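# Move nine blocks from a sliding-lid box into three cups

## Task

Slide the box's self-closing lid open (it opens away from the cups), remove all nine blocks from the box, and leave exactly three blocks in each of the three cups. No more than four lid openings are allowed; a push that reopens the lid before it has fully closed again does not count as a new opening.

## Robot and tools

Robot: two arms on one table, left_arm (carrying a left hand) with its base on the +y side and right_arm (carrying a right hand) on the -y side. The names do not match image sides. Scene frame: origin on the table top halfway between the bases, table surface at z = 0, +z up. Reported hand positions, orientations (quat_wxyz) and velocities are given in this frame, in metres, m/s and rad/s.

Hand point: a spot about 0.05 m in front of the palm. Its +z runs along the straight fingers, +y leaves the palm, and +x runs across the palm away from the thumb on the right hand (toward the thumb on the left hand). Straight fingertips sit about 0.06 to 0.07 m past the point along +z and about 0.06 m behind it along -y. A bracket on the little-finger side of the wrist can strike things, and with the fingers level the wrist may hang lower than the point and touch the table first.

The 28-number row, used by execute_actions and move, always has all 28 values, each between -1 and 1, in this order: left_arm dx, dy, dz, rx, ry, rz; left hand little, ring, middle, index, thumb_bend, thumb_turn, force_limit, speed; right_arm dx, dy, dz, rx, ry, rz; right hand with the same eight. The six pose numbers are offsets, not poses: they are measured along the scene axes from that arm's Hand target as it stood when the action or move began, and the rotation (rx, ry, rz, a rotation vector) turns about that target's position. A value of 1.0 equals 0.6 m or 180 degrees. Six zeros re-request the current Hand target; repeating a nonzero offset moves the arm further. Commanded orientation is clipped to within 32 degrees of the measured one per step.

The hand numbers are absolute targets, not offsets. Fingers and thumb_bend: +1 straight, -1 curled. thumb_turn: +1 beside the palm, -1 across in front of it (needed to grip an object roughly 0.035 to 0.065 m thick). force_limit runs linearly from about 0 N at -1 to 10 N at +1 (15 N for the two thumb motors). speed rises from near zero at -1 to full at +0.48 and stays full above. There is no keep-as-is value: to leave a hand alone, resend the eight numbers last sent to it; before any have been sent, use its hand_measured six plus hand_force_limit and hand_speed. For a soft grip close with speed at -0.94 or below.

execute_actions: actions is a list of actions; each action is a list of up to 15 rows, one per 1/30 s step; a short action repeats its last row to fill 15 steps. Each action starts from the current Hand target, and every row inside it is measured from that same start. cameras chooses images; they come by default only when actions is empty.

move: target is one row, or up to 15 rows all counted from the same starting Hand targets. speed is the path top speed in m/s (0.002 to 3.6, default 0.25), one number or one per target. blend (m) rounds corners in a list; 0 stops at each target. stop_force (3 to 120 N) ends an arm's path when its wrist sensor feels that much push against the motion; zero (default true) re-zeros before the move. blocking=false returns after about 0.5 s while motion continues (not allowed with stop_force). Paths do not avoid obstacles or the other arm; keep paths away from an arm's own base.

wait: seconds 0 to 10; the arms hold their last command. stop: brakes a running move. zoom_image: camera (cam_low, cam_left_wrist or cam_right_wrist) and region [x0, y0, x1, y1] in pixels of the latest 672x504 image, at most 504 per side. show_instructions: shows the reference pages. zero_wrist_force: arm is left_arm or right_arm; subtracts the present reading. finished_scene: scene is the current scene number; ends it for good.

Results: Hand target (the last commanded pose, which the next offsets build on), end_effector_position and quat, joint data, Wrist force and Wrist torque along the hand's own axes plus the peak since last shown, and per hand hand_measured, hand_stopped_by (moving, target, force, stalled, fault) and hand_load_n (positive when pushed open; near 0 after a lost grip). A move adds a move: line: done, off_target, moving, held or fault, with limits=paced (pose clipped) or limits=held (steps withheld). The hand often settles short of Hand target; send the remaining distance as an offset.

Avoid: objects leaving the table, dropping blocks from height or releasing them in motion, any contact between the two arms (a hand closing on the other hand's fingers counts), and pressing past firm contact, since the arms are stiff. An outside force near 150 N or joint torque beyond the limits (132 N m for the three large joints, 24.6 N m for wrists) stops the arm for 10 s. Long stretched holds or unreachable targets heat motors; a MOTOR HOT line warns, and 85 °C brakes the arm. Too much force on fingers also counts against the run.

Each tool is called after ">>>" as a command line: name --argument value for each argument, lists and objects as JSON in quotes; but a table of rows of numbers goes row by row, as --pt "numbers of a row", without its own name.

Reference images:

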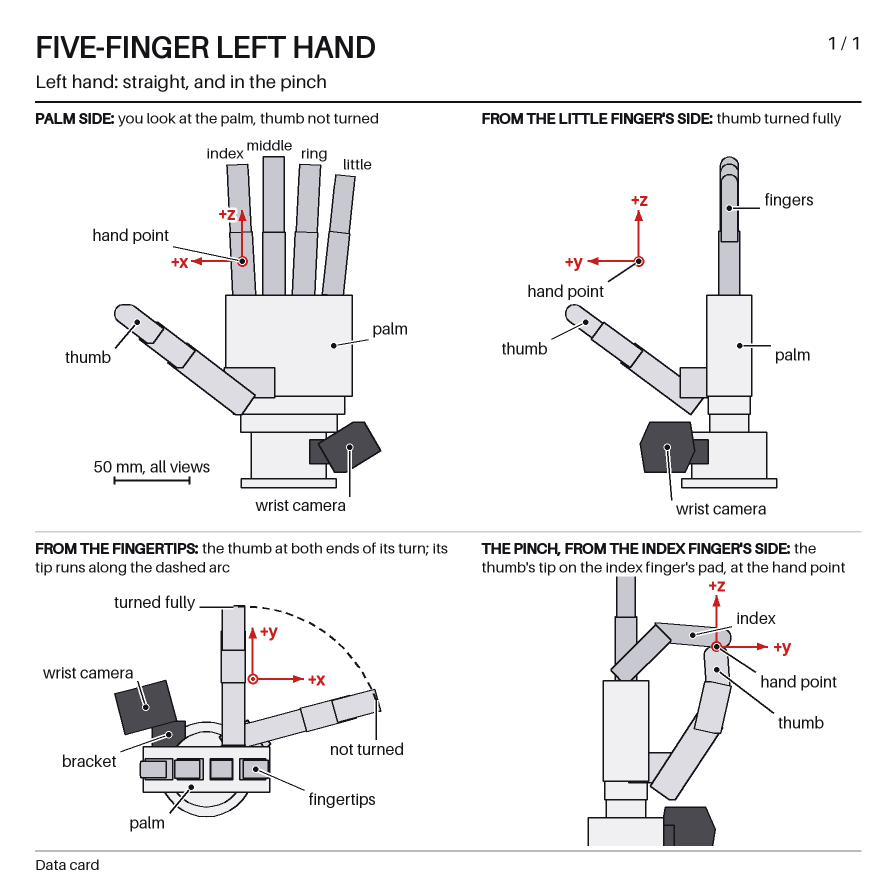

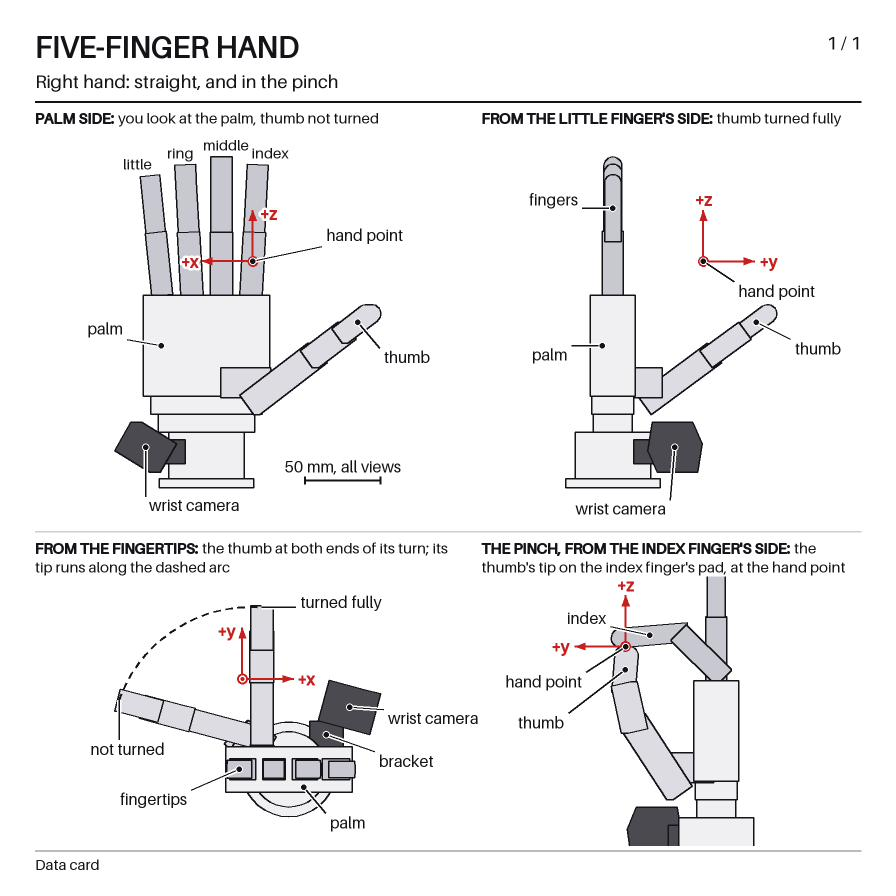

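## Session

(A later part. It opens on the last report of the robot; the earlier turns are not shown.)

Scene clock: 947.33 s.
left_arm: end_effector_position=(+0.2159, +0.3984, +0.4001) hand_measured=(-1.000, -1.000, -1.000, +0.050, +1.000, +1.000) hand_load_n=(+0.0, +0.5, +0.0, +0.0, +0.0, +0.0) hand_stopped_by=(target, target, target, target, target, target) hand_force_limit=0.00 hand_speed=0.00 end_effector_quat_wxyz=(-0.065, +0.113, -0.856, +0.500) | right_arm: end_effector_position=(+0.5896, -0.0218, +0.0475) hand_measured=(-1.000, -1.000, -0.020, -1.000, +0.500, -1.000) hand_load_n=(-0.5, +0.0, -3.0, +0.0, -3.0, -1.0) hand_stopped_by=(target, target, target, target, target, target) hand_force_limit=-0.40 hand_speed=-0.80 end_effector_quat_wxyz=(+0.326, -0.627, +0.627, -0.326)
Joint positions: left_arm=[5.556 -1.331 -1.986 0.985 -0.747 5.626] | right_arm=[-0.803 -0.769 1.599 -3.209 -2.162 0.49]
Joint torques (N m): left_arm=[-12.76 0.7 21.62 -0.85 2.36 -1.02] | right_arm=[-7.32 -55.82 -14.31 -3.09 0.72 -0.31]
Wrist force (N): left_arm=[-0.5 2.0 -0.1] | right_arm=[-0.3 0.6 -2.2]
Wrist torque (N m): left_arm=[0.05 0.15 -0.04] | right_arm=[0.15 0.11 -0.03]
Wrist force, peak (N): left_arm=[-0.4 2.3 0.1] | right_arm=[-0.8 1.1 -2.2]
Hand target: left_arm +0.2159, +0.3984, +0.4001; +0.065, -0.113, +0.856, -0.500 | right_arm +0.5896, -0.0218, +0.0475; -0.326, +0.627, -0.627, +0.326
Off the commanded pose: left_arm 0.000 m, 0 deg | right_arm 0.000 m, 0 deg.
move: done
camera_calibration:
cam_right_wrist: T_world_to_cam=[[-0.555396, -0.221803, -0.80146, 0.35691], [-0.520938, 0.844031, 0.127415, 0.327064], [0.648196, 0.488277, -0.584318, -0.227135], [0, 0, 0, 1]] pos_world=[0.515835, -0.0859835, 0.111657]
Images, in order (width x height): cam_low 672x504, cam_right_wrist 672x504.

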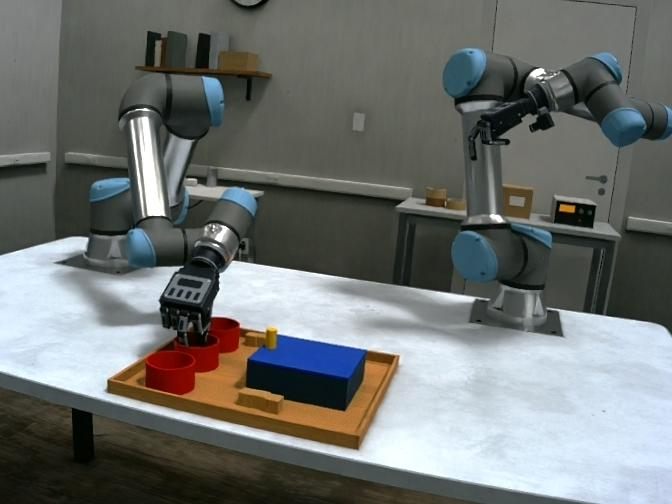

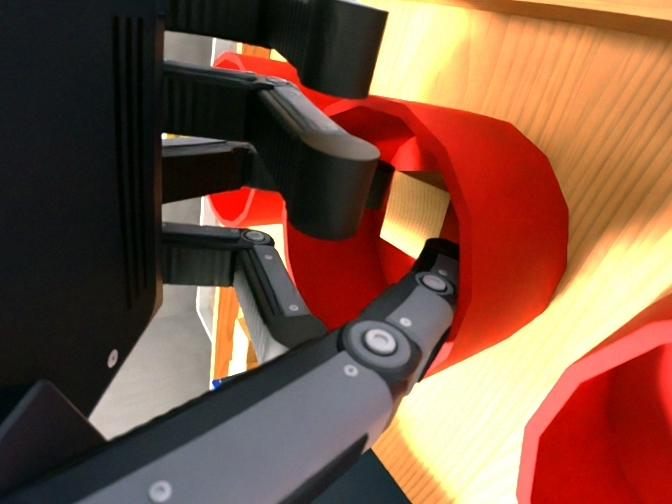

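>>> move --pt "0 0 0 0 0 0 -1 -1 -1 0.05 1 1 0 0 0 0 0 0 0 0 -1 -1 -0.12 -1 0.5 -1 -0.4 -0.8" --speed 0.02

>>> move --pt "0 0 0 0 0 0 -1 -1 -1 0.05 1 1 0 0 0 0 0.1167 0 0 0 -1 -1 -0.12 -1 0.5 -1 -0.4 -0.8" --pt "0 0 0 0 0 0 -1 -1 -1 0.05 1 1 0 0 -0.2083 0.3167 0.1167 0 0 0 -1 -1 0.08 -1 0.5 -1 -0.4 0" --speed '[0.06, 0.2]' --cameras '["cam_low", "cam_right_wrist"]'

>>> zoom_image --camera "cam_low" --region '[130, 270, 330, 420]'

>>> zoom_image --camera "cam_right_wrist" --region '[340, 50, 672, 350]'

Scene clock: 952.53 s.
left_arm: end_effector_position=(+0.2159, +0.3984, +0.4001) hand_measured=(-1.000, -1.000, -1.000, +0.050, +1.000, +1.000) hand_load_n=(+0.0, +0.0, +0.0, +0.0, +0.0, -0.5) hand_stopped_by=(target, target, target, target, target, target) hand_force_limit=0.00 hand_speed=0.00 end_effector_quat_wxyz=(-0.065, +0.113, -0.856, +0.500) | right_arm: end_effector_position=(+0.5896, -0.0218, +0.0475) hand_measured=(-1.000, -1.000, -0.120, -1.000, +0.500, -1.000) hand_load_n=(+0.5, +0.5, +0.0, +0.0, +0.0, +0.0) hand_stopped_by=(target, target, target, target, target, target) hand_force_limit=-0.40 hand_speed=-0.80 end_effector_quat_wxyz=(+0.326, -0.627, +0.627, -0.326)
Joint positions: left_arm=[5.556 -1.331 -1.986 0.985 -0.747 5.626] | right_arm=[-0.803 -0.769 1.599 -3.209 -2.162 0.49]
Joint torques (N m): left_arm=[-12.88 0.3 21.88 -0.86 2.48 -1.08] | right_arm=[-7.16 -40.21 -23.63 -3.74 0.63 -0.47]
Wrist force (N): left_arm=[-0.3 1.8 0.2] | right_arm=[-0.2 1.7 -1.0]
Wrist torque (N m): left_arm=[0.00 0.13 -0.02] | right_arm=[0.18 0.08 -0.01]
Wrist force, peak (N): left_arm=[-0.5 2.5 0.2] | right_arm=[-0.5 0.7 -2.7]
Hand target: left_arm +0.2159, +0.3984, +0.4001; +0.065, -0.113, +0.856, -0.500 | right_arm +0.5896, -0.0218, +0.0475; -0.326, +0.627, -0.627, +0.326
Off the commanded pose: left_arm 0.000 m, 0 deg | right_arm 0.000 m, 0 deg.
move: done

Scene clock: 956.00 s.
left_arm: end_effector_position=(+0.2159, +0.3984, +0.4001) hand_measured=(-1.000, -1.000, -1.000, +0.050, +1.000, +1.000) hand_load_n=(+0.0, +0.0, +0.0, +0.0, +0.0, +0.0) hand_stopped_by=(target, target, target, target, target, target) hand_force_limit=0.00 hand_speed=0.00 end_effector_quat_wxyz=(-0.065, +0.113, -0.856, +0.500) | right_arm: end_effector_position=(+0.4646, +0.1682, +0.1175) hand_measured=(-1.000, -1.000, +0.080, -1.000, +0.500, -1.000) hand_load_n=(+0.0, +0.0, +0.0, +0.0, +0.0, +0.0) hand_stopped_by=(target, target, target, target, target, target) hand_force_limit=-0.40 hand_speed=0.00 end_effector_quat_wxyz=(+0.326, -0.627, +0.627, -0.326)
Joint positions: left_arm=[5.556 -1.331 -1.986 0.985 -0.747 5.626] | right_arm=[-0.492 -0.7 1.185 -2.666 -2.366 0.797]
Joint torques (N m): left_arm=[-13.27 0.96 21.34 -0.82 2.41 -1.06] | right_arm=[6.12 -69.54 -28.73 -1.37 0.14 0.64]
Wrist force (N): left_arm=[0.0 2.2 0.0] | right_arm=[-0.3 2.2 -1.7]
Wrist torque (N m): left_arm=[0.09 0.06 -0.02] | right_arm=[0.29 0.14 0.15]
Wrist force, peak (N): left_arm=[-0.1 2.5 0.0] | right_arm=[-2.0 2.6 -2.6]
Hand target: left_arm +0.2159, +0.3984, +0.4001; +0.065, -0.113, +0.856, -0.500 | right_arm +0.4646, +0.1682, +0.1175; -0.326, +0.627, -0.627, +0.326
Off the commanded pose: left_arm 0.000 m, 0 deg | right_arm 0.000 m, 0 deg.
move: done
camera_calibration:
cam_right_wrist: T_world_to_cam=[[-0.555396, -0.221803, -0.80146, 0.385786], [-0.520938, 0.844031, 0.127415, 0.0927137], [0.648196, 0.488277, -0.584318, -0.198046], [0, 0, 0, 1]] pos_world=[0.390935, 0.104016, 0.181657]
Images, in order (width x height): cam_low 672x504, cam_right_wrist 672x504.

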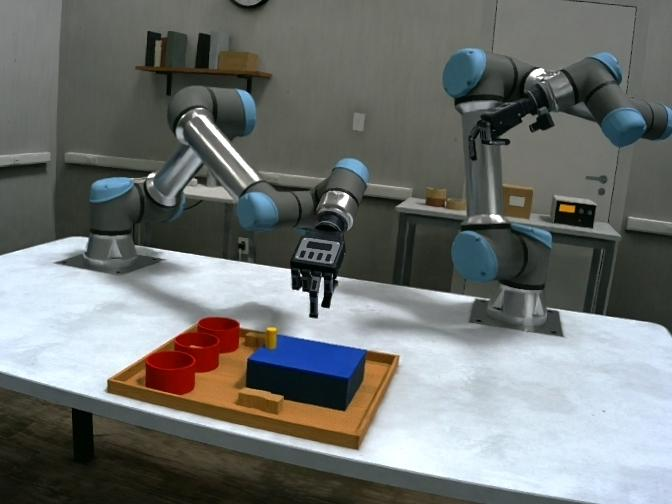

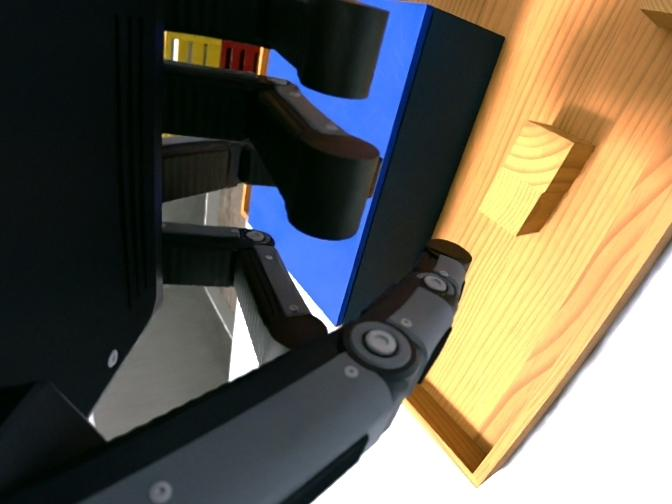

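Scaled by 2.520.

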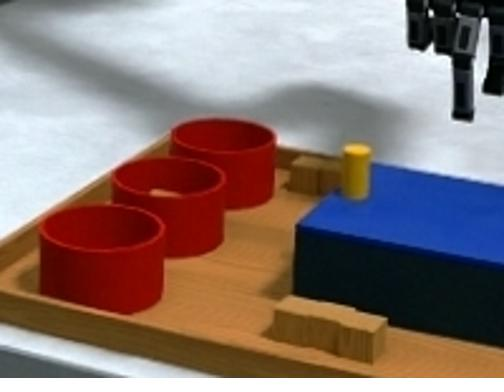

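Scaled by 1.518.

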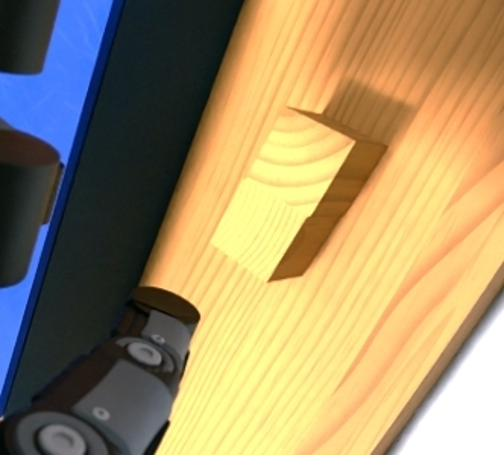

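>>> move --target '[0, 0, 0, 0, 0, 0, -1, -1, -1, 0.05, 1, 1, 0, 0, -0.0037, 0.005, -0.1432, 0, 0, 0, -1, -1, 0.08, -1, 0.5, -1, -0.4, 0]' --speed 0.06 --stop_force 3

>>> move --target '[0, 0, 0, 0, 0, 0, -1, -1, -1, 0.05, 1, 1, 0, 0, 0, 0, 0, 0, 0, 0, -1, -1, -0.35, -1, 0.5, -1, -0.4, -0.92]' --speed 0.02 --cameras '["cam_right_wrist"]'

Scene clock: 964.67 s.
left_arm: end_effector_position=(+0.2159, +0.3984, +0.4001) hand_measured=(-1.000, -1.000, -1.000, +0.050, +1.000, +1.000) hand_load_n=(+0.0, +0.0, +0.0, +0.0, +0.0, -0.5) hand_stopped_by=(target, target, target, target, target, target) hand_force_limit=0.00 hand_speed=0.00 end_effector_quat_wxyz=(-0.065, +0.113, -0.856, +0.500) | right_arm: end_effector_position=(+0.4624, +0.1712, +0.0316) hand_measured=(-1.000, -1.000, +0.080, -1.000, +0.500, -1.000) hand_load_n=(+0.0, +0.0, +0.0, +0.0, +0.0, +0.0) hand_stopped_by=(target, target, target, target, target, target) hand_force_limit=-0.40 hand_speed=0.00 end_effector_quat_wxyz=(+0.326, -0.627, +0.627, -0.326)
Joint positions: left_arm=[5.556 -1.331 -1.986 0.985 -0.747 5.626] | right_arm=[-0.487 -0.582 1.203 -2.798 -2.369 0.802]
Joint torques (N m): left_arm=[-13.15 0.93 21.63 -0.77 2.34 -1.07] | right_arm=[-1.6 -71.19 -27.15 -1.39 -1.85 -0.64]
Wrist force (N): left_arm=[0.0 2.0 0.1] | right_arm=[-0.3 2.0 -1.8]
Wrist torque (N m): left_arm=[0.04 0.08 -0.01] | right_arm=[0.28 0.14 -0.04]
Wrist force, peak (N): left_arm=[0.0 2.6 0.0] | right_arm=[-0.3 2.3 -2.1]
Hand target: left_arm +0.2159, +0.3984, +0.4001; +0.065, -0.113, +0.856, -0.500 | right_arm +0.4624, +0.1712, +0.0316; -0.326, +0.627, -0.627, +0.326
Off the commanded pose: left_arm 0.000 m, 0 deg | right_arm 0.000 m, 0 deg.
move: done

Scene clock: 965.77 s.
left_arm: end_effector_position=(+0.2159, +0.3984, +0.4001) hand_measured=(-1.000, -1.000, -1.000, +0.050, +1.000, +1.000) hand_load_n=(+0.0, +0.0, +0.0, +0.0, -0.5, +0.0) hand_stopped_by=(target, target, target, target, target, target) hand_force_limit=0.00 hand_speed=0.00 end_effector_quat_wxyz=(-0.065, +0.113, -0.856, +0.500) | right_arm: end_effector_position=(+0.4624, +0.1712, +0.0316) hand_measured=(-1.000, -1.000, -0.106, -1.000, +0.500, -1.000) hand_load_n=(+0.0, +0.0, +3.5, +0.0, +2.0, +0.5) hand_stopped_by=(target, target, force, target, target, target) hand_force_limit=-0.40 hand_speed=-0.92 end_effector_quat_wxyz=(+0.326, -0.627, +0.627, -0.326)
Joint positions: left_arm=[5.556 -1.331 -1.986 0.985 -0.747 5.626] | right_arm=[-0.487 -0.582 1.203 -2.798 -2.369 0.802]
Joint torques (N m): left_arm=[-12.74 0.35 21.82 -0.75 2.4 -1.11] | right_arm=[-5.33 -70.61 -27.4 -1.62 -0.3 -0.58]
Wrist force (N): left_arm=[0.1 1.9 0.0] | right_arm=[-0.3 1.6 -2.2]
Wrist torque (N m): left_arm=[0.04 0.05 0.01] | right_arm=[0.28 0.16 -0.06]
Wrist force, peak (N): left_arm=[-0.3 2.3 0.2] | right_arm=[-0.6 2.0 -1.8]
Hand target: left_arm +0.2159, +0.3984, +0.4001; +0.065, -0.113, +0.856, -0.500 | right_arm +0.4624, +0.1712, +0.0316; -0.326, +0.627, -0.627, +0.326
Off the commanded pose: left_arm 0.000 m, 0 deg | right_arm 0.000 m, 0 deg.
move: done
camera_calibration:
cam_right_wrist: T_world_to_cam=[[-0.555344, -0.221764, -0.801507, 0.316308], [-0.520947, 0.844025, 0.127422, 0.0999317], [0.648235, 0.488306, -0.584251, -0.248237], [0, 0, 0, 1]] pos_world=[0.388635, 0.107017, 0.095757]
Images, in order (width x height): cam_right_wrist 672x504.

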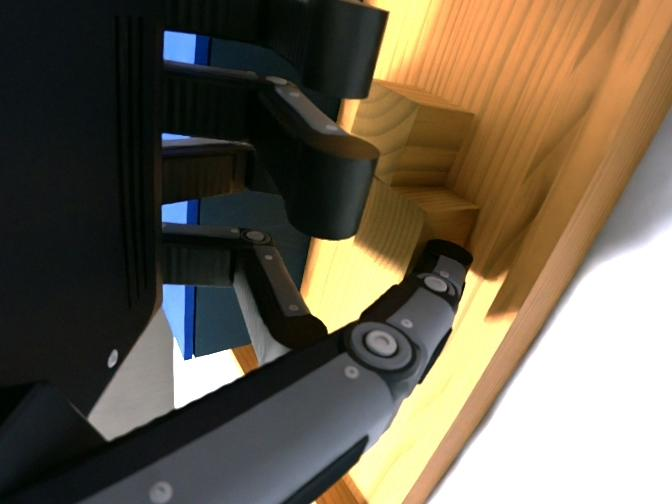

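>>> move --pt "0 0 0 0 0 0 -1 -1 -1 0.05 1 1 0 0 0 0 0.2 0 0 0 -1 -1 -0.35 -1 0.5 -1 -0.4 -0.92" --pt "0 0 0 0 0 0 -1 -1 -1 0.05 1 1 0 0 0.2118 -0.2842 0.2 0 0 0 -1 -1 -0.35 -1 0.5 -1 -0.4 -0.92" --pt "0 0 0 0 0 0 -1 -1 -1 0.05 1 1 0 0 0.2118 -0.2842 0.0983 0 0 0 -1 -1 -0.35 -1 0.5 -1 -0.4 -0.92" --speed '[0.08, 0.18, 0.1]' --blend '[0.03, 0.03, 0]' --cameras '["cam_low", "cam_right_wrist"]'

>>> zoom_image --camera "cam_right_wrist" --region '[340, 50, 672, 370]'

Scene clock: 971.57 s.
left_arm: end_effector_position=(+0.2159, +0.3984, +0.4001) hand_measured=(-1.000, -1.000, -1.000, +0.050, +1.000, +1.000) hand_load_n=(+0.0, +0.0, +0.0, +0.0, +0.0, +0.0) hand_stopped_by=(target, target, target, target, target, target) hand_force_limit=0.00 hand_speed=0.00 end_effector_quat_wxyz=(-0.065, +0.113, -0.856, +0.500) | right_arm: end_effector_position=(+0.5894, +0.0006, +0.0904) hand_measured=(-1.000, -1.000, -0.106, -1.000, +0.500, -1.000) hand_load_n=(+0.0, +0.5, +3.5, +0.0, +2.5, +0.5) hand_stopped_by=(target, target, force, target, target, target) hand_force_limit=-0.40 hand_speed=-0.92 end_effector_quat_wxyz=(+0.326, -0.627, +0.627, -0.326)
Joint positions: left_arm=[5.556 -1.331 -1.986 0.985 -0.747 5.626] | right_arm=[-0.778 -0.811 1.53 -3.085 -2.18 0.511]
Joint torques (N m): left_arm=[-12.44 0.28 21.34 -0.78 2.46 -1] | right_arm=[7.42 -62.76 -27.39 -1.43 -2.73 -0.9]
Wrist force (N): left_arm=[-0.2 2.1 0.0] | right_arm=[0.0 1.8 -1.4]
Wrist torque (N m): left_arm=[0.06 0.10 -0.01] | right_arm=[0.21 0.07 0.08]
Wrist force, peak (N): left_arm=[0.0 2.6 0.1] | right_arm=[-0.8 2.2 -2.5]
Hand target: left_arm +0.2159, +0.3984, +0.4001; +0.065, -0.113, +0.856, -0.500 | right_arm +0.5895, +0.0007, +0.0906; -0.326, +0.627, -0.627, +0.326
Off the commanded pose: left_arm 0.000 m, 0 deg | right_arm 0.000 m, 0 deg.
move: done
camera_calibration:
cam_right_wrist: T_world_to_cam=[[-0.555549, -0.221923, -0.801321, 0.396255], [-0.520903, 0.844059, 0.127379, 0.302628], [0.648094, 0.488176, -0.584516, -0.212862], [0, 0, 0, 1]] pos_world=[0.515734, -0.063584, 0.154558]
Images, in order (width x height): cam_low 672x504, cam_right_wrist 672x504.

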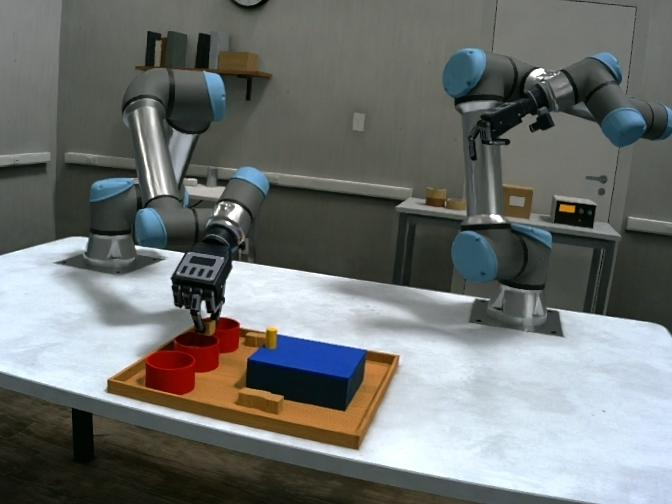

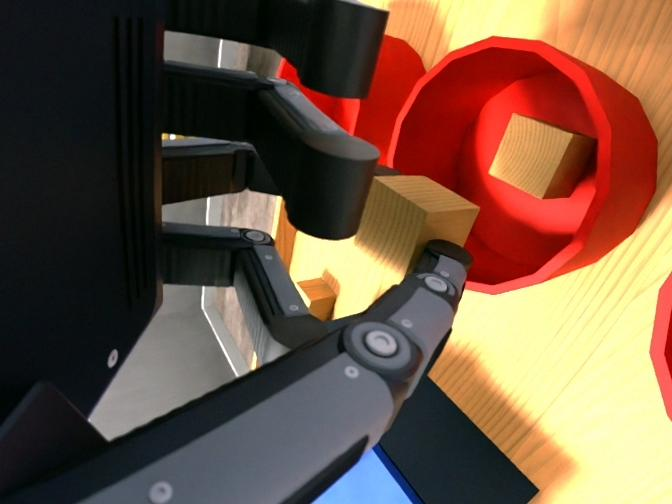

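Scaled by 1.518.

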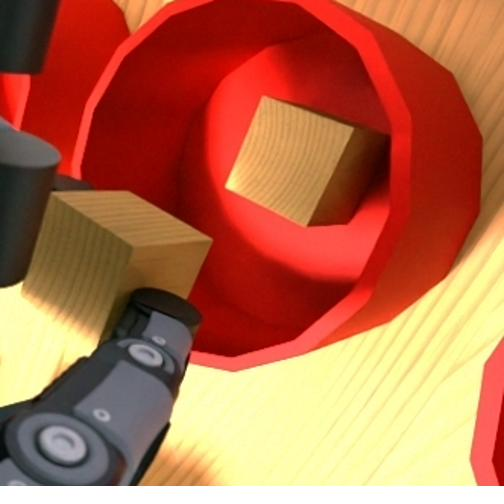

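>>> move --pt "0 0 0 0 0 0 -1 -1 -1 0.05 1 1 0 0 0.0017 0.0025 -0.0767 0 0 0 -1 -1 -0.35 -1 0.5 -1 -0.4 -0.92" --speed 0.03 --stop_force 3 --cameras '["cam_low", "cam_right_wrist"]'

>>> zoom_image --camera "cam_low" --region '[130, 270, 260, 400]'

Scene clock: 980.90 s.
left_arm: end_effector_position=(+0.2159, +0.3984, +0.4001) hand_measured=(-1.000, -1.000, -1.000, +0.050, +1.000, +1.000) hand_load_n=(+0.0, +0.0, +0.0, +0.0, +0.0, +0.0) hand_stopped_by=(target, target, target, target, target, target) hand_force_limit=0.00 hand_speed=0.00 end_effector_quat_wxyz=(-0.065, +0.113, -0.856, +0.500) | right_arm: end_effector_position=(+0.5904, +0.0021, +0.0464) hand_measured=(-1.000, -1.000, -0.106, -1.000, +0.500, -1.000) hand_load_n=(+0.0, +0.0, +1.5, +0.0, +0.5, +0.0) hand_stopped_by=(target, target, force, target, target, target) hand_force_limit=-0.40 hand_speed=-0.92 end_effector_quat_wxyz=(+0.326, -0.627, +0.627, -0.326)
Joint positions: left_arm=[5.556 -1.331 -1.986 0.985 -0.747 5.626] | right_arm=[-0.777 -0.736 1.531 -3.16 -2.18 0.512]
Joint torques (N m): left_arm=[-12.73 0.55 21.88 -0.78 2.43 -1.06] | right_arm=[3.79 -63.27 -4.63 -3.59 1.09 -0.66]
Wrist force (N): left_arm=[-0.1 2.2 0.3] | right_arm=[-0.1 -0.8 -2.5]
Wrist torque (N m): left_arm=[0.06 0.09 -0.02] | right_arm=[0.06 0.07 -0.03]
Wrist force, peak (N): left_arm=[-0.1 2.6 -0.2] | right_arm=[0.4 -8.7 -8.4]
Hand target: left_arm +0.2159, +0.3984, +0.4001; +0.065, -0.113, +0.856, -0.500 | right_arm +0.5904, +0.0021, +0.0464; -0.326, +0.627, -0.627, +0.326 (not the last commanded pose)
Off the commanded pose: left_arm 0.000 m, 0 deg | right_arm 0.002 m, 0 deg.
move: contact (right_arm)
camera_calibration:
cam_right_wrist: T_world_to_cam=[[-0.555396, -0.221803, -0.80146, 0.361829], [-0.520938, 0.844031, 0.127415, 0.307501], [0.648196, 0.488277, -0.584318, -0.240031], [0, 0, 0, 1]] pos_world=[0.516735, -0.0620835, 0.110557]
Images, in order (width x height): cam_low 672x504, cam_right_wrist 672x504.

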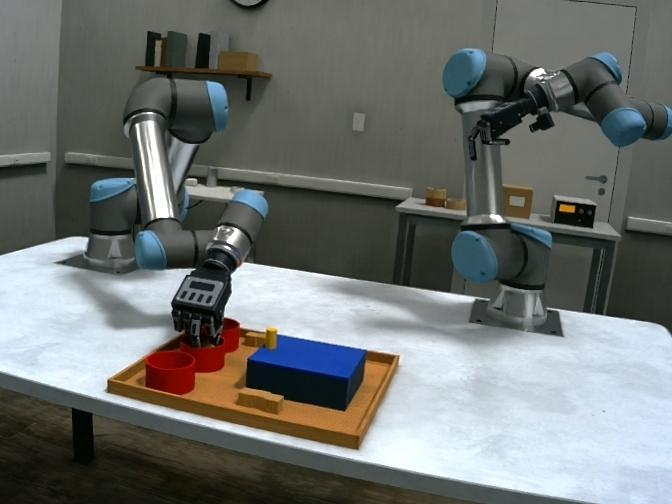

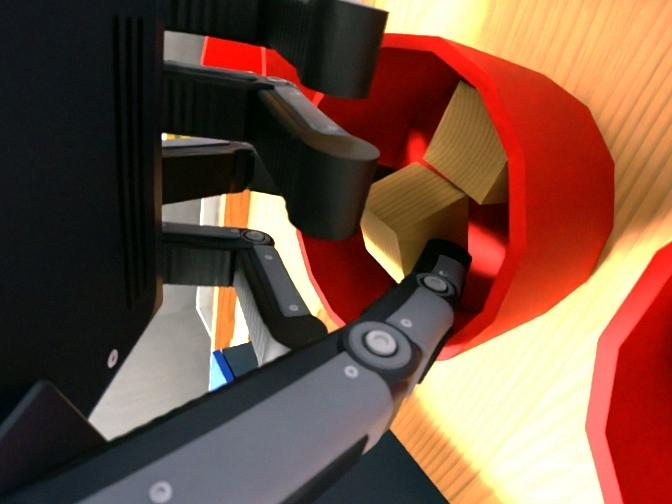

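Scaled by 3.877.

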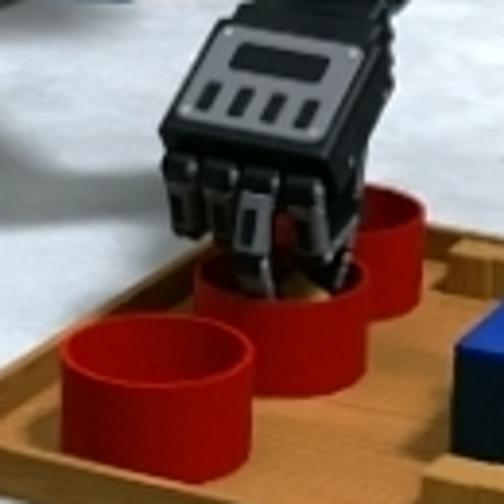

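>>> move --pt "0 0 0 0 0 0 -1 -1 -1 0.05 1 1 0 0 0 0 0.0025 0 0 0 -1 -1 -0.02 -1 0.5 -1 -0.4 -0.85" --speed 0.02

>>> move --pt "0 0 0 0 0 0 -1 -1 -1 0.05 1 1 0 0 0 0 0.0083 0 0 0 -1 -1 -0.1 -1 0.5 -1 -0.4 -0.8" --pt "0 0 0 0 0 0 -1 -1 -1 0.05 1 1 0 0 0 0 0.09 0 0 0 -1 -1 -0.1 -1 0.5 -1 -0.4 -0.8" --speed '[0.02, 0.06]' --cameras '["cam_low", "cam_right_wrist"]'

>>> zoom_image --camera "cam_right_wrist" --region '[340, 0, 672, 320]'

Scene clock: 986.30 s.
left_arm: end_effector_position=(+0.2159, +0.3984, +0.4001) hand_measured=(-1.000, -1.000, -1.000, +0.050, +1.000, +1.000) hand_load_n=(+0.0, +0.5, +0.0, +0.0, +0.0, -0.5) hand_stopped_by=(target, target, target, target, target, target) hand_force_limit=0.00 hand_speed=0.00 end_effector_quat_wxyz=(-0.065, +0.113, -0.856, +0.500) | right_arm: end_effector_position=(+0.5904, +0.0021, +0.0479) hand_measured=(-1.000, -1.000, -0.020, -1.000, +0.500, -1.000) hand_load_n=(+0.0, +0.0, -2.0, +0.0, -2.0, -0.5) hand_stopped_by=(target, target, target, target, target, target) hand_force_limit=-0.40 hand_speed=-0.85 end_effector_quat_wxyz=(+0.326, -0.627, +0.627, -0.326)
Joint positions: left_arm=[5.556 -1.331 -1.986 0.985 -0.747 5.626] | right_arm=[-0.777 -0.739 1.531 -3.158 -2.18 0.512]
Joint torques (N m): left_arm=[-13.13 0.42 21.61 -0.82 2.39 -0.96] | right_arm=[-5.06 -60.08 -14.57 -1.52 0.76 -0.55]
Wrist force (N): left_arm=[-0.2 2.1 -0.3] | right_arm=[-0.1 0.6 -1.7]
Wrist torque (N m): left_arm=[0.08 0.09 -0.02] | right_arm=[0.15 0.10 -0.03]
Wrist force, peak (N): left_arm=[-0.2 2.5 0.0] | right_arm=[-0.5 -0.9 -2.6]
Hand target: left_arm +0.2159, +0.3984, +0.4001; +0.065, -0.113, +0.856, -0.500 | right_arm +0.5904, +0.0021, +0.0479; -0.326, +0.627, -0.627, +0.326
Off the commanded pose: left_arm 0.000 m, 0 deg | right_arm 0.000 m, 0 deg.
move: done

Scene clock: 988.00 s.
left_arm: end_effector_position=(+0.2159, +0.3984, +0.4001) hand_measured=(-1.000, -1.000, -1.000, +0.050, +1.000, +1.000) hand_load_n=(+0.0, +0.0, +0.0, +0.0, +0.0, +0.0) hand_stopped_by=(target, target, target, target, target, target) hand_force_limit=0.00 hand_speed=0.00 end_effector_quat_wxyz=(-0.065, +0.113, -0.856, +0.500) | right_arm: end_effector_position=(+0.5905, +0.0022, +0.1021) hand_measured=(-1.000, -1.000, -0.100, -1.000, +0.500, -1.000) hand_load_n=(+0.0, +0.0, +0.0, +0.0, +0.0, +0.0) hand_stopped_by=(target, target, target, target, target, target) hand_force_limit=-0.40 hand_speed=-0.80 end_effector_quat_wxyz=(+0.327, -0.627, +0.627, -0.326)
Joint positions: left_arm=[5.556 -1.331 -1.986 0.985 -0.747 5.626] | right_arm=[-0.777 -0.825 1.519 -3.061 -2.18 0.512]
Joint torques (N m): left_arm=[-12.73 0.72 21.75 -0.88 2.39 -1.09] | right_arm=[-5.49 -41.01 -13.1 -4 0.46 0.26]
Wrist force (N): left_arm=[-0.3 1.7 -0.1] | right_arm=[0.0 2.1 -1.2]
Wrist torque (N m): left_arm=[0.02 0.11 -0.02] | right_arm=[0.24 0.05 0.00]
Wrist force, peak (N): left_arm=[-0.6 2.4 -0.2] | right_arm=[-0.4 2.1 -1.6]
Hand target: left_arm +0.2159, +0.3984, +0.4001; +0.065, -0.113, +0.856, -0.500 | right_arm +0.5904, +0.0021, +0.1019; -0.326, +0.627, -0.627, +0.326
Off the commanded pose: left_arm 0.000 m, 0 deg | right_arm 0.000 m, 0 deg.
move: done
camera_calibration:
cam_right_wrist: T_world_to_cam=[[-0.555188, -0.221649, -0.801647, 0.406484], [-0.520985, 0.843996, 0.127455, 0.300406], [0.648337, 0.488407, -0.584053, -0.207536], [0, 0, 0, 1]] pos_world=[0.516735, -0.0620829, 0.166356]
Images, in order (width x height): cam_low 672x504, cam_right_wrist 672x504.

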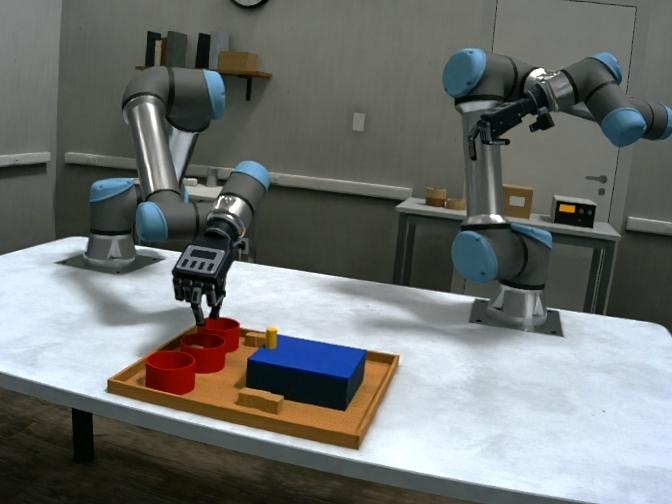

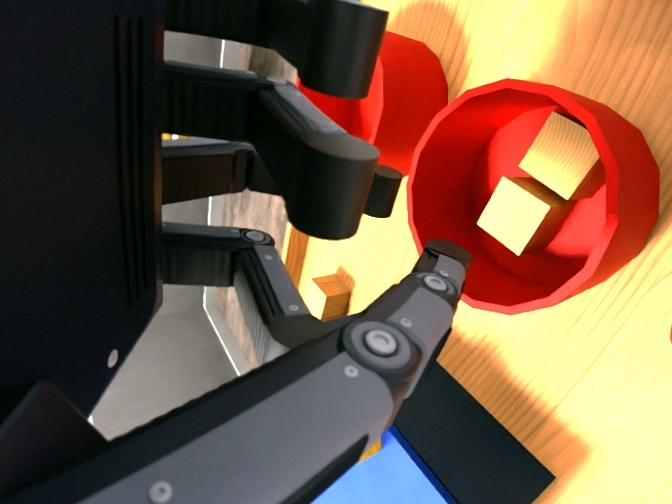

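Scaled by 1.518.

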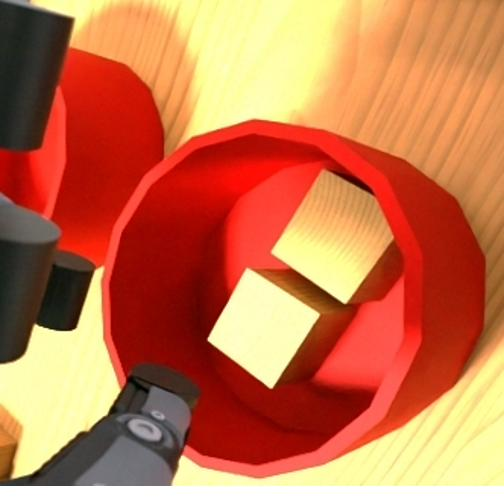

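>>> move --pt "0 0 0 0 0 0 -1 -1 -1 0.05 1 1 0 0 0 0 0.0833 0 0 0 -1 -1 0.44 -1 1 -1 -0.4 0" --pt "0 0 0 0 0 0 -1 -1 -1 0.05 1 1 0 0 0.1353 0.2398 0.0833 -0.0738 -0.0307 0.4947 -1 -1 0.44 -1 1 -1 -0.4 0" --pt "0 0 0 0 0 0 -1 -1 -1 0.05 1 1 0 0 0.1353 0.2398 -0.0282 -0.0738 -0.0307 0.4947 -1 -1 0.44 -1 1 -1 -0.4 0" --speed '[0.1, 0.25, 0.1]' --blend '[0.02, 0.02, 0]' --cameras '["cam_low", "cam_right_wrist"]'

>>> zoom_image --camera "cam_right_wrist" --region '[240, 50, 640, 400]'

>>> zoom_image --camera "cam_low" --region '[160, 300, 400, 460]'

Scene clock: 1019.63 s.
left_arm: end_effector_position=(+0.2159, +0.3984, +0.4001) hand_measured=(-1.000, -1.000, -1.000, +0.050, +1.000, +1.000) hand_load_n=(+0.0, +0.0, +0.0, +0.0, +0.0, -0.5) hand_stopped_by=(target, target, target, target, target, target) hand_force_limit=0.00 hand_speed=0.00 end_effector_quat_wxyz=(-0.065, +0.113, -0.856, +0.500) | right_arm: end_effector_position=(+0.6716, +0.1460, +0.0848) hand_measured=(-1.000, -1.000, +0.440, -1.000, +1.000, -1.000) hand_load_n=(+0.0, +0.0, +0.0, +0.0, +0.0, +0.0) hand_stopped_by=(target, target, target, target, target, target) hand_force_limit=-0.40 hand_speed=0.00 end_effector_quat_wxyz=(-0.420, +0.901, +0.044, +0.095)
Joint positions: left_arm=[5.556 -1.331 -1.986 0.985 -0.747 5.626] | right_arm=[-0.957 -0.441 0.739 -2.578 -0.977 -0.848]
Joint torques (N m): left_arm=[-12.62 0.29 21.62 -0.82 2.32 -1.06] | right_arm=[7.08 -77.66 -30.44 -1.06 2.15 0.69]
Wrist force (N): left_arm=[0.0 2.2 -0.1] | right_arm=[-0.9 1.5 -1.2]
Wrist torque (N m): left_arm=[0.09 0.06 -0.01] | right_arm=[0.16 0.12 -0.13]
Wrist force, peak (N): left_arm=[0.0 2.6 0.0] | right_arm=[-0.2 3.2 -0.7]
Hand target: left_arm +0.2159, +0.3984, +0.4001; +0.065, -0.113, +0.856, -0.500 | right_arm +0.6716, +0.1460, +0.0850; -0.420, +0.901, +0.044, +0.095
Off the commanded pose: left_arm 0.000 m, 0 deg | right_arm 0.000 m, 0 deg.
move: done
camera_calibration:
cam_right_wrist: T_world_to_cam=[[0.372642, -0.622919, -0.687829, -0.1048], [-0.861512, -0.50769, -0.0069577, 0.660884], [-0.34487, 0.595166, -0.725839, 0.322856], [0, 0, 0, 1]] pos_world=[0.719756, 0.0780899, 0.166855]
Images, in order (width x height): cam_low 672x504, cam_right_wrist 672x504.

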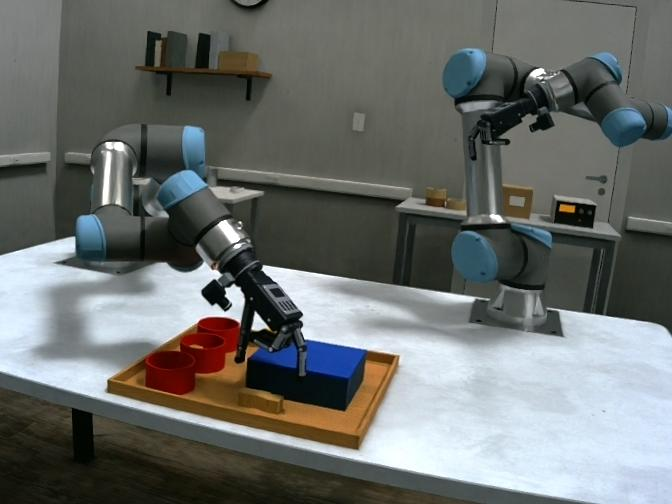

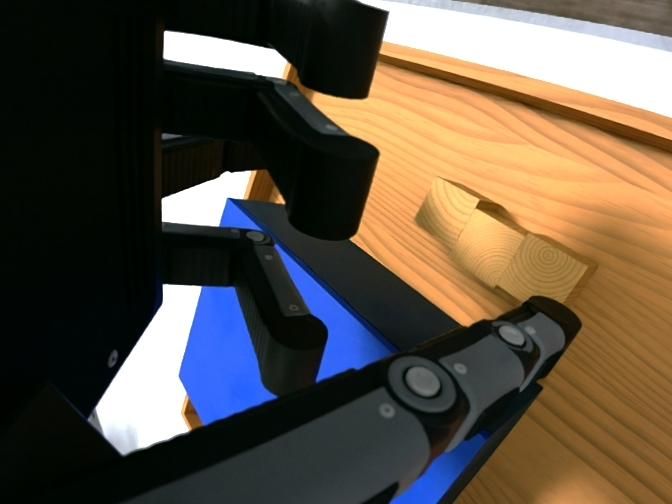

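Scaled by 1.260.

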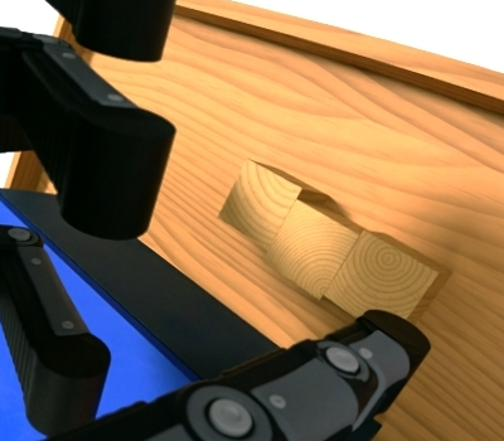

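Scaled by 2.100.

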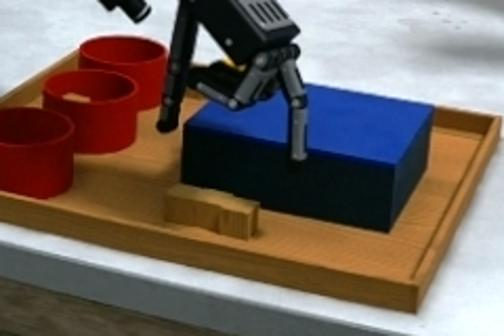

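>>> move --target '[0, 0, 0, 0, 0, 0, -1, -1, -1, 0.05, 1, 1, 0, 0, 0, -0.0067, -0.0847, 0, 0, 0, -1, -1, 0.44, -1, 1, -1, -0.4, 0]' --speed 0.05 --stop_force 4

>>> move --target '[0, 0, 0, 0, 0, 0, -1, -1, -1, 0.05, 1, 1, 0, 0, 0, 0, 0, 0, 0, 0, -1, -1, -0.1, -1, 1, -1, -0.1, -0.9]' --speed 0.02 --cameras '["cam_low", "cam_right_wrist"]'

>>> zoom_image --camera "cam_right_wrist" --region '[240, 50, 640, 400]'

Scene clock: 1030.83 s.
left_arm: end_effector_position=(+0.2159, +0.3984, +0.4001) hand_measured=(-1.000, -1.000, -1.000, +0.050, +1.000, +1.000) hand_load_n=(+0.0, +0.0, +0.0, +0.0, +0.0, -0.5) hand_stopped_by=(target, target, target, target, target, target) hand_force_limit=0.00 hand_speed=0.00 end_effector_quat_wxyz=(-0.065, +0.113, -0.856, +0.500) | right_arm: end_effector_position=(+0.6716, +0.1420, +0.0342) hand_measured=(-1.000, -1.000, +0.440, -1.000, +1.000, -1.000) hand_load_n=(+0.0, +0.0, +0.0, +0.0, +0.0, +0.0) hand_stopped_by=(target, target, target, target, target, target) hand_force_limit=-0.40 hand_speed=0.00 end_effector_quat_wxyz=(-0.420, +0.901, +0.044, +0.095)
Joint positions: left_arm=[5.556 -1.331 -1.986 0.985 -0.747 5.626] | right_arm=[-0.961 -0.392 0.776 -2.662 -0.974 -0.852]
Joint torques (N m): left_arm=[-12.73 0.64 21.59 -0.86 2.45 -1.04] | right_arm=[3.77 -77.84 -29.66 -1.25 0.56 0.29]
Wrist force (N): left_arm=[-0.5 2.0 -0.1] | right_arm=[-0.9 1.5 -1.1]
Wrist torque (N m): left_arm=[0.05 0.13 -0.03] | right_arm=[0.16 0.12 0.07]
Wrist force, peak (N): left_arm=[-0.4 2.6 -0.1] | right_arm=[-0.8 1.8 -1.7]
Hand target: left_arm +0.2159, +0.3984, +0.4001; +0.065, -0.113, +0.856, -0.500 | right_arm +0.6716, +0.1420, +0.0342; -0.420, +0.901, +0.044, +0.095
Off the commanded pose: left_arm 0.000 m, 0 deg | right_arm 0.000 m, 0 deg.
move: done

Scene clock: 1032.27 s.
left_arm: end_effector_position=(+0.2159, +0.3984, +0.4001) hand_measured=(-1.000, -1.000, -1.000, +0.050, +1.000, +1.000) hand_load_n=(+0.0, +0.0, +0.0, +0.0, +0.0, -0.5) hand_stopped_by=(target, target, target, target, target, target) hand_force_limit=0.00 hand_speed=0.00 end_effector_quat_wxyz=(-0.065, +0.113, -0.856, +0.500) | right_arm: end_effector_position=(+0.6716, +0.1420, +0.0342) hand_measured=(-1.000, -1.000, +0.116, -1.000, +1.000, -1.000) hand_load_n=(+0.0, +0.0, +8.5, +0.0, +1.0, +1.0) hand_stopped_by=(target, target, force, target, target, target) hand_force_limit=-0.10 hand_speed=-0.90 end_effector_quat_wxyz=(-0.420, +0.901, +0.044, +0.095)
Joint positions: left_arm=[5.556 -1.331 -1.986 0.985 -0.747 5.626] | right_arm=[-0.961 -0.392 0.776 -2.662 -0.974 -0.852]
Joint torques (N m): left_arm=[-13.33 0.76 21.27 -0.82 2.38 -1.03] | right_arm=[5.31 -78.42 -29.56 -1.39 -1.15 0.37]
Wrist force (N): left_arm=[-0.3 2.0 -0.1] | right_arm=[-0.8 1.6 -0.8]
Wrist torque (N m): left_arm=[0.06 0.12 -0.03] | right_arm=[0.15 0.10 0.08]
Wrist force, peak (N): left_arm=[0.1 2.5 -0.1] | right_arm=[-1.1 1.7 -1.4]
Hand target: left_arm +0.2159, +0.3984, +0.4001; +0.065, -0.113, +0.856, -0.500 | right_arm +0.6716, +0.1420, +0.0342; -0.420, +0.901, +0.044, +0.095
Off the commanded pose: left_arm 0.000 m, 0 deg | right_arm 0.000 m, 0 deg.
move: done
camera_calibration:
cam_right_wrist: T_world_to_cam=[[0.372767, -0.622722, -0.687941, -0.142118], [-0.861501, -0.507705, -0.00723962, 0.658529], [-0.344763, 0.59536, -0.725731, 0.288478], [0, 0, 0, 1]] pos_world=[0.719756, 0.0740905, 0.116356]
Images, in order (width x height): cam_low 672x504, cam_right_wrist 672x504.

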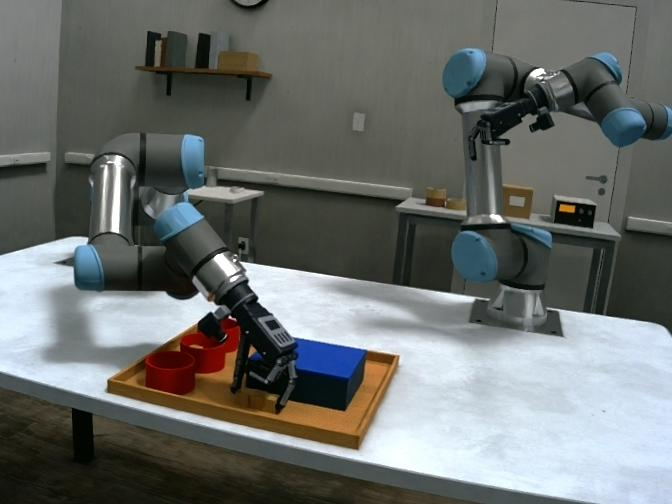

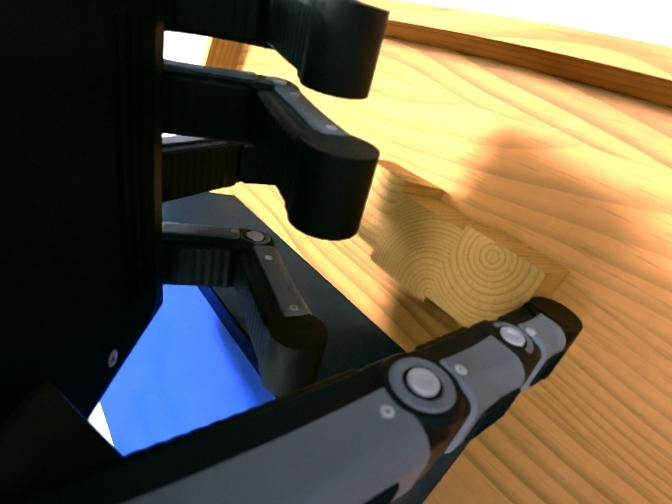

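Scaled by 1.260.

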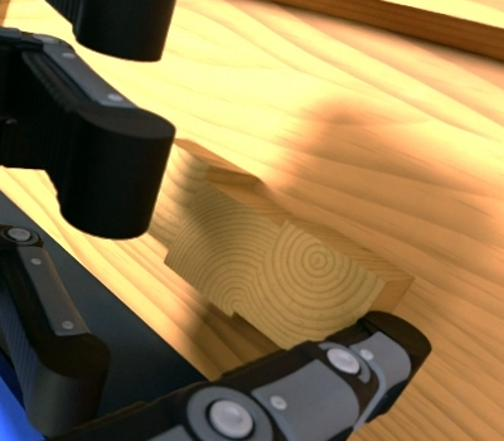

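>>> move --pt "0 0 0 0 0 0 -1 -1 -1 0.05 1 1 0 0 0 0 0.2083 0 0 0 -1 -1 -0.1 -1 1 -1 -0.1 -0.9" --pt "0 0 0 0 0 0 -1 -1 -1 0.05 1 1 0 0 -0.3752 0.1517 0.2083 0 0 0 -1 -1 -0.1 -1 1 -1 -0.1 -0.9" --pt "0 0 0 0 0 0 -1 -1 -1 0.05 1 1 0 0 -0.3752 0.1517 0.0433 0 0 0 -1 -1 -0.1 -1 1 -1 -0.1 -0.9" --speed '[0.06, 0.12, 0.08]' --blend '[0.03, 0.02, 0]' --cameras '["cam_low", "cam_right_wrist"]'

>>> zoom_image --camera "cam_right_wrist" --region '[240, 50, 672, 400]'

Scene clock: 1043.33 s.
left_arm: end_effector_position=(+0.2159, +0.3984, +0.4001) hand_measured=(-1.000, -1.000, -1.000, +0.050, +1.000, +1.000) hand_load_n=(+0.0, +0.0, +0.0, +0.0, +0.0, -0.5) hand_stopped_by=(target, target, target, target, target, target) hand_force_limit=0.00 hand_speed=0.00 end_effector_quat_wxyz=(-0.065, +0.113, -0.856, +0.500) | right_arm: end_effector_position=(+0.4465, +0.2329, +0.0599) hand_measured=(-1.000, -1.000, +0.116, -1.000, +1.000, -1.000) hand_load_n=(+0.0, +0.0, +8.5, +0.0, +1.5, +1.0) hand_stopped_by=(target, target, force, target, target, target) hand_force_limit=-0.10 hand_speed=-0.90 end_effector_quat_wxyz=(-0.420, +0.901, +0.044, +0.095)
Joint positions: left_arm=[5.556 -1.331 -1.986 0.985 -0.747 5.626] | right_arm=[-0.687 -0.582 1.118 -2.923 -1.165 -0.626]
Joint torques (N m): left_arm=[-12.81 0.47 21.78 -0.81 2.44 -1.04] | right_arm=[-5.98 -71.98 -29.03 -1.16 1.77 -0.17]
Wrist force (N): left_arm=[0.0 2.0 -0.2] | right_arm=[-0.7 1.9 -1.1]
Wrist torque (N m): left_arm=[0.08 0.07 -0.02] | right_arm=[0.22 0.11 -0.06]
Wrist force, peak (N): left_arm=[-0.3 2.4 0.3] | right_arm=[-0.6 2.2 -1.5]
Hand target: left_arm +0.2159, +0.3984, +0.4001; +0.065, -0.113, +0.856, -0.500 | right_arm +0.4465, +0.2330, +0.0601; -0.420, +0.901, +0.044, +0.095
Off the commanded pose: left_arm 0.000 m, 0 deg | right_arm 0.000 m, 0 deg.
move: done
camera_calibration:
cam_right_wrist: T_world_to_cam=[[0.372642, -0.622919, -0.687829, 0.0161553], [-0.861512, -0.50769, -0.0069577, 0.510904], [-0.34487, 0.595166, -0.725839, 0.175505], [0, 0, 0, 1]] pos_world=[0.494656, 0.16499, 0.142055]
Images, in order (width x height): cam_low 672x504, cam_right_wrist 672x504.

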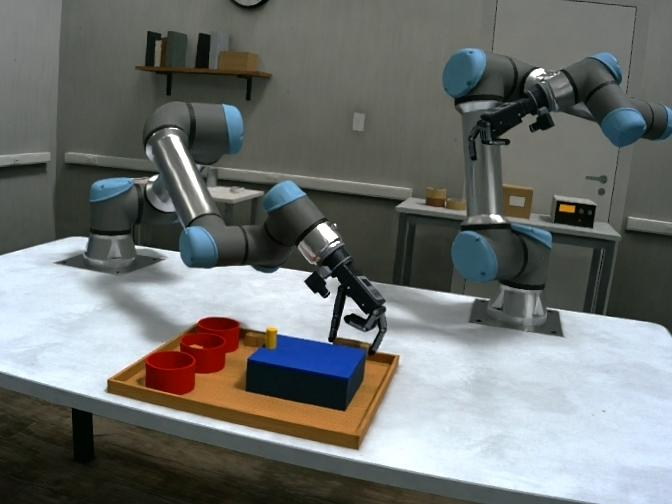

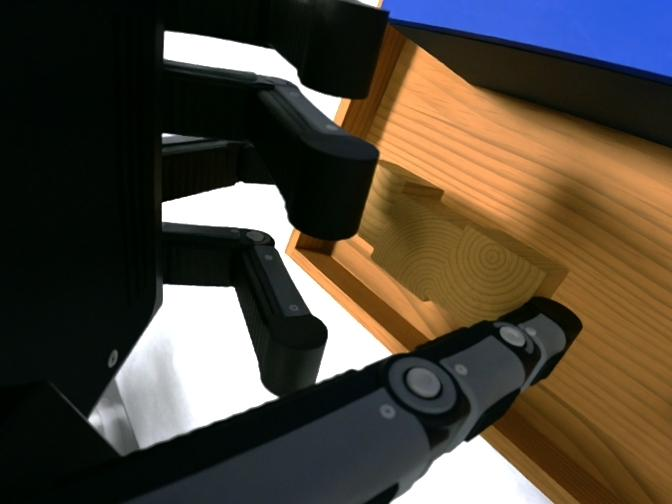

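Scaled by 1.167.

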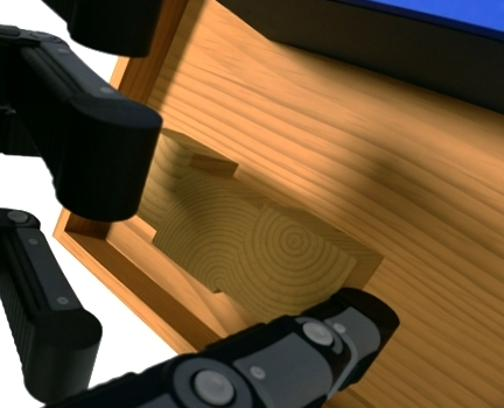

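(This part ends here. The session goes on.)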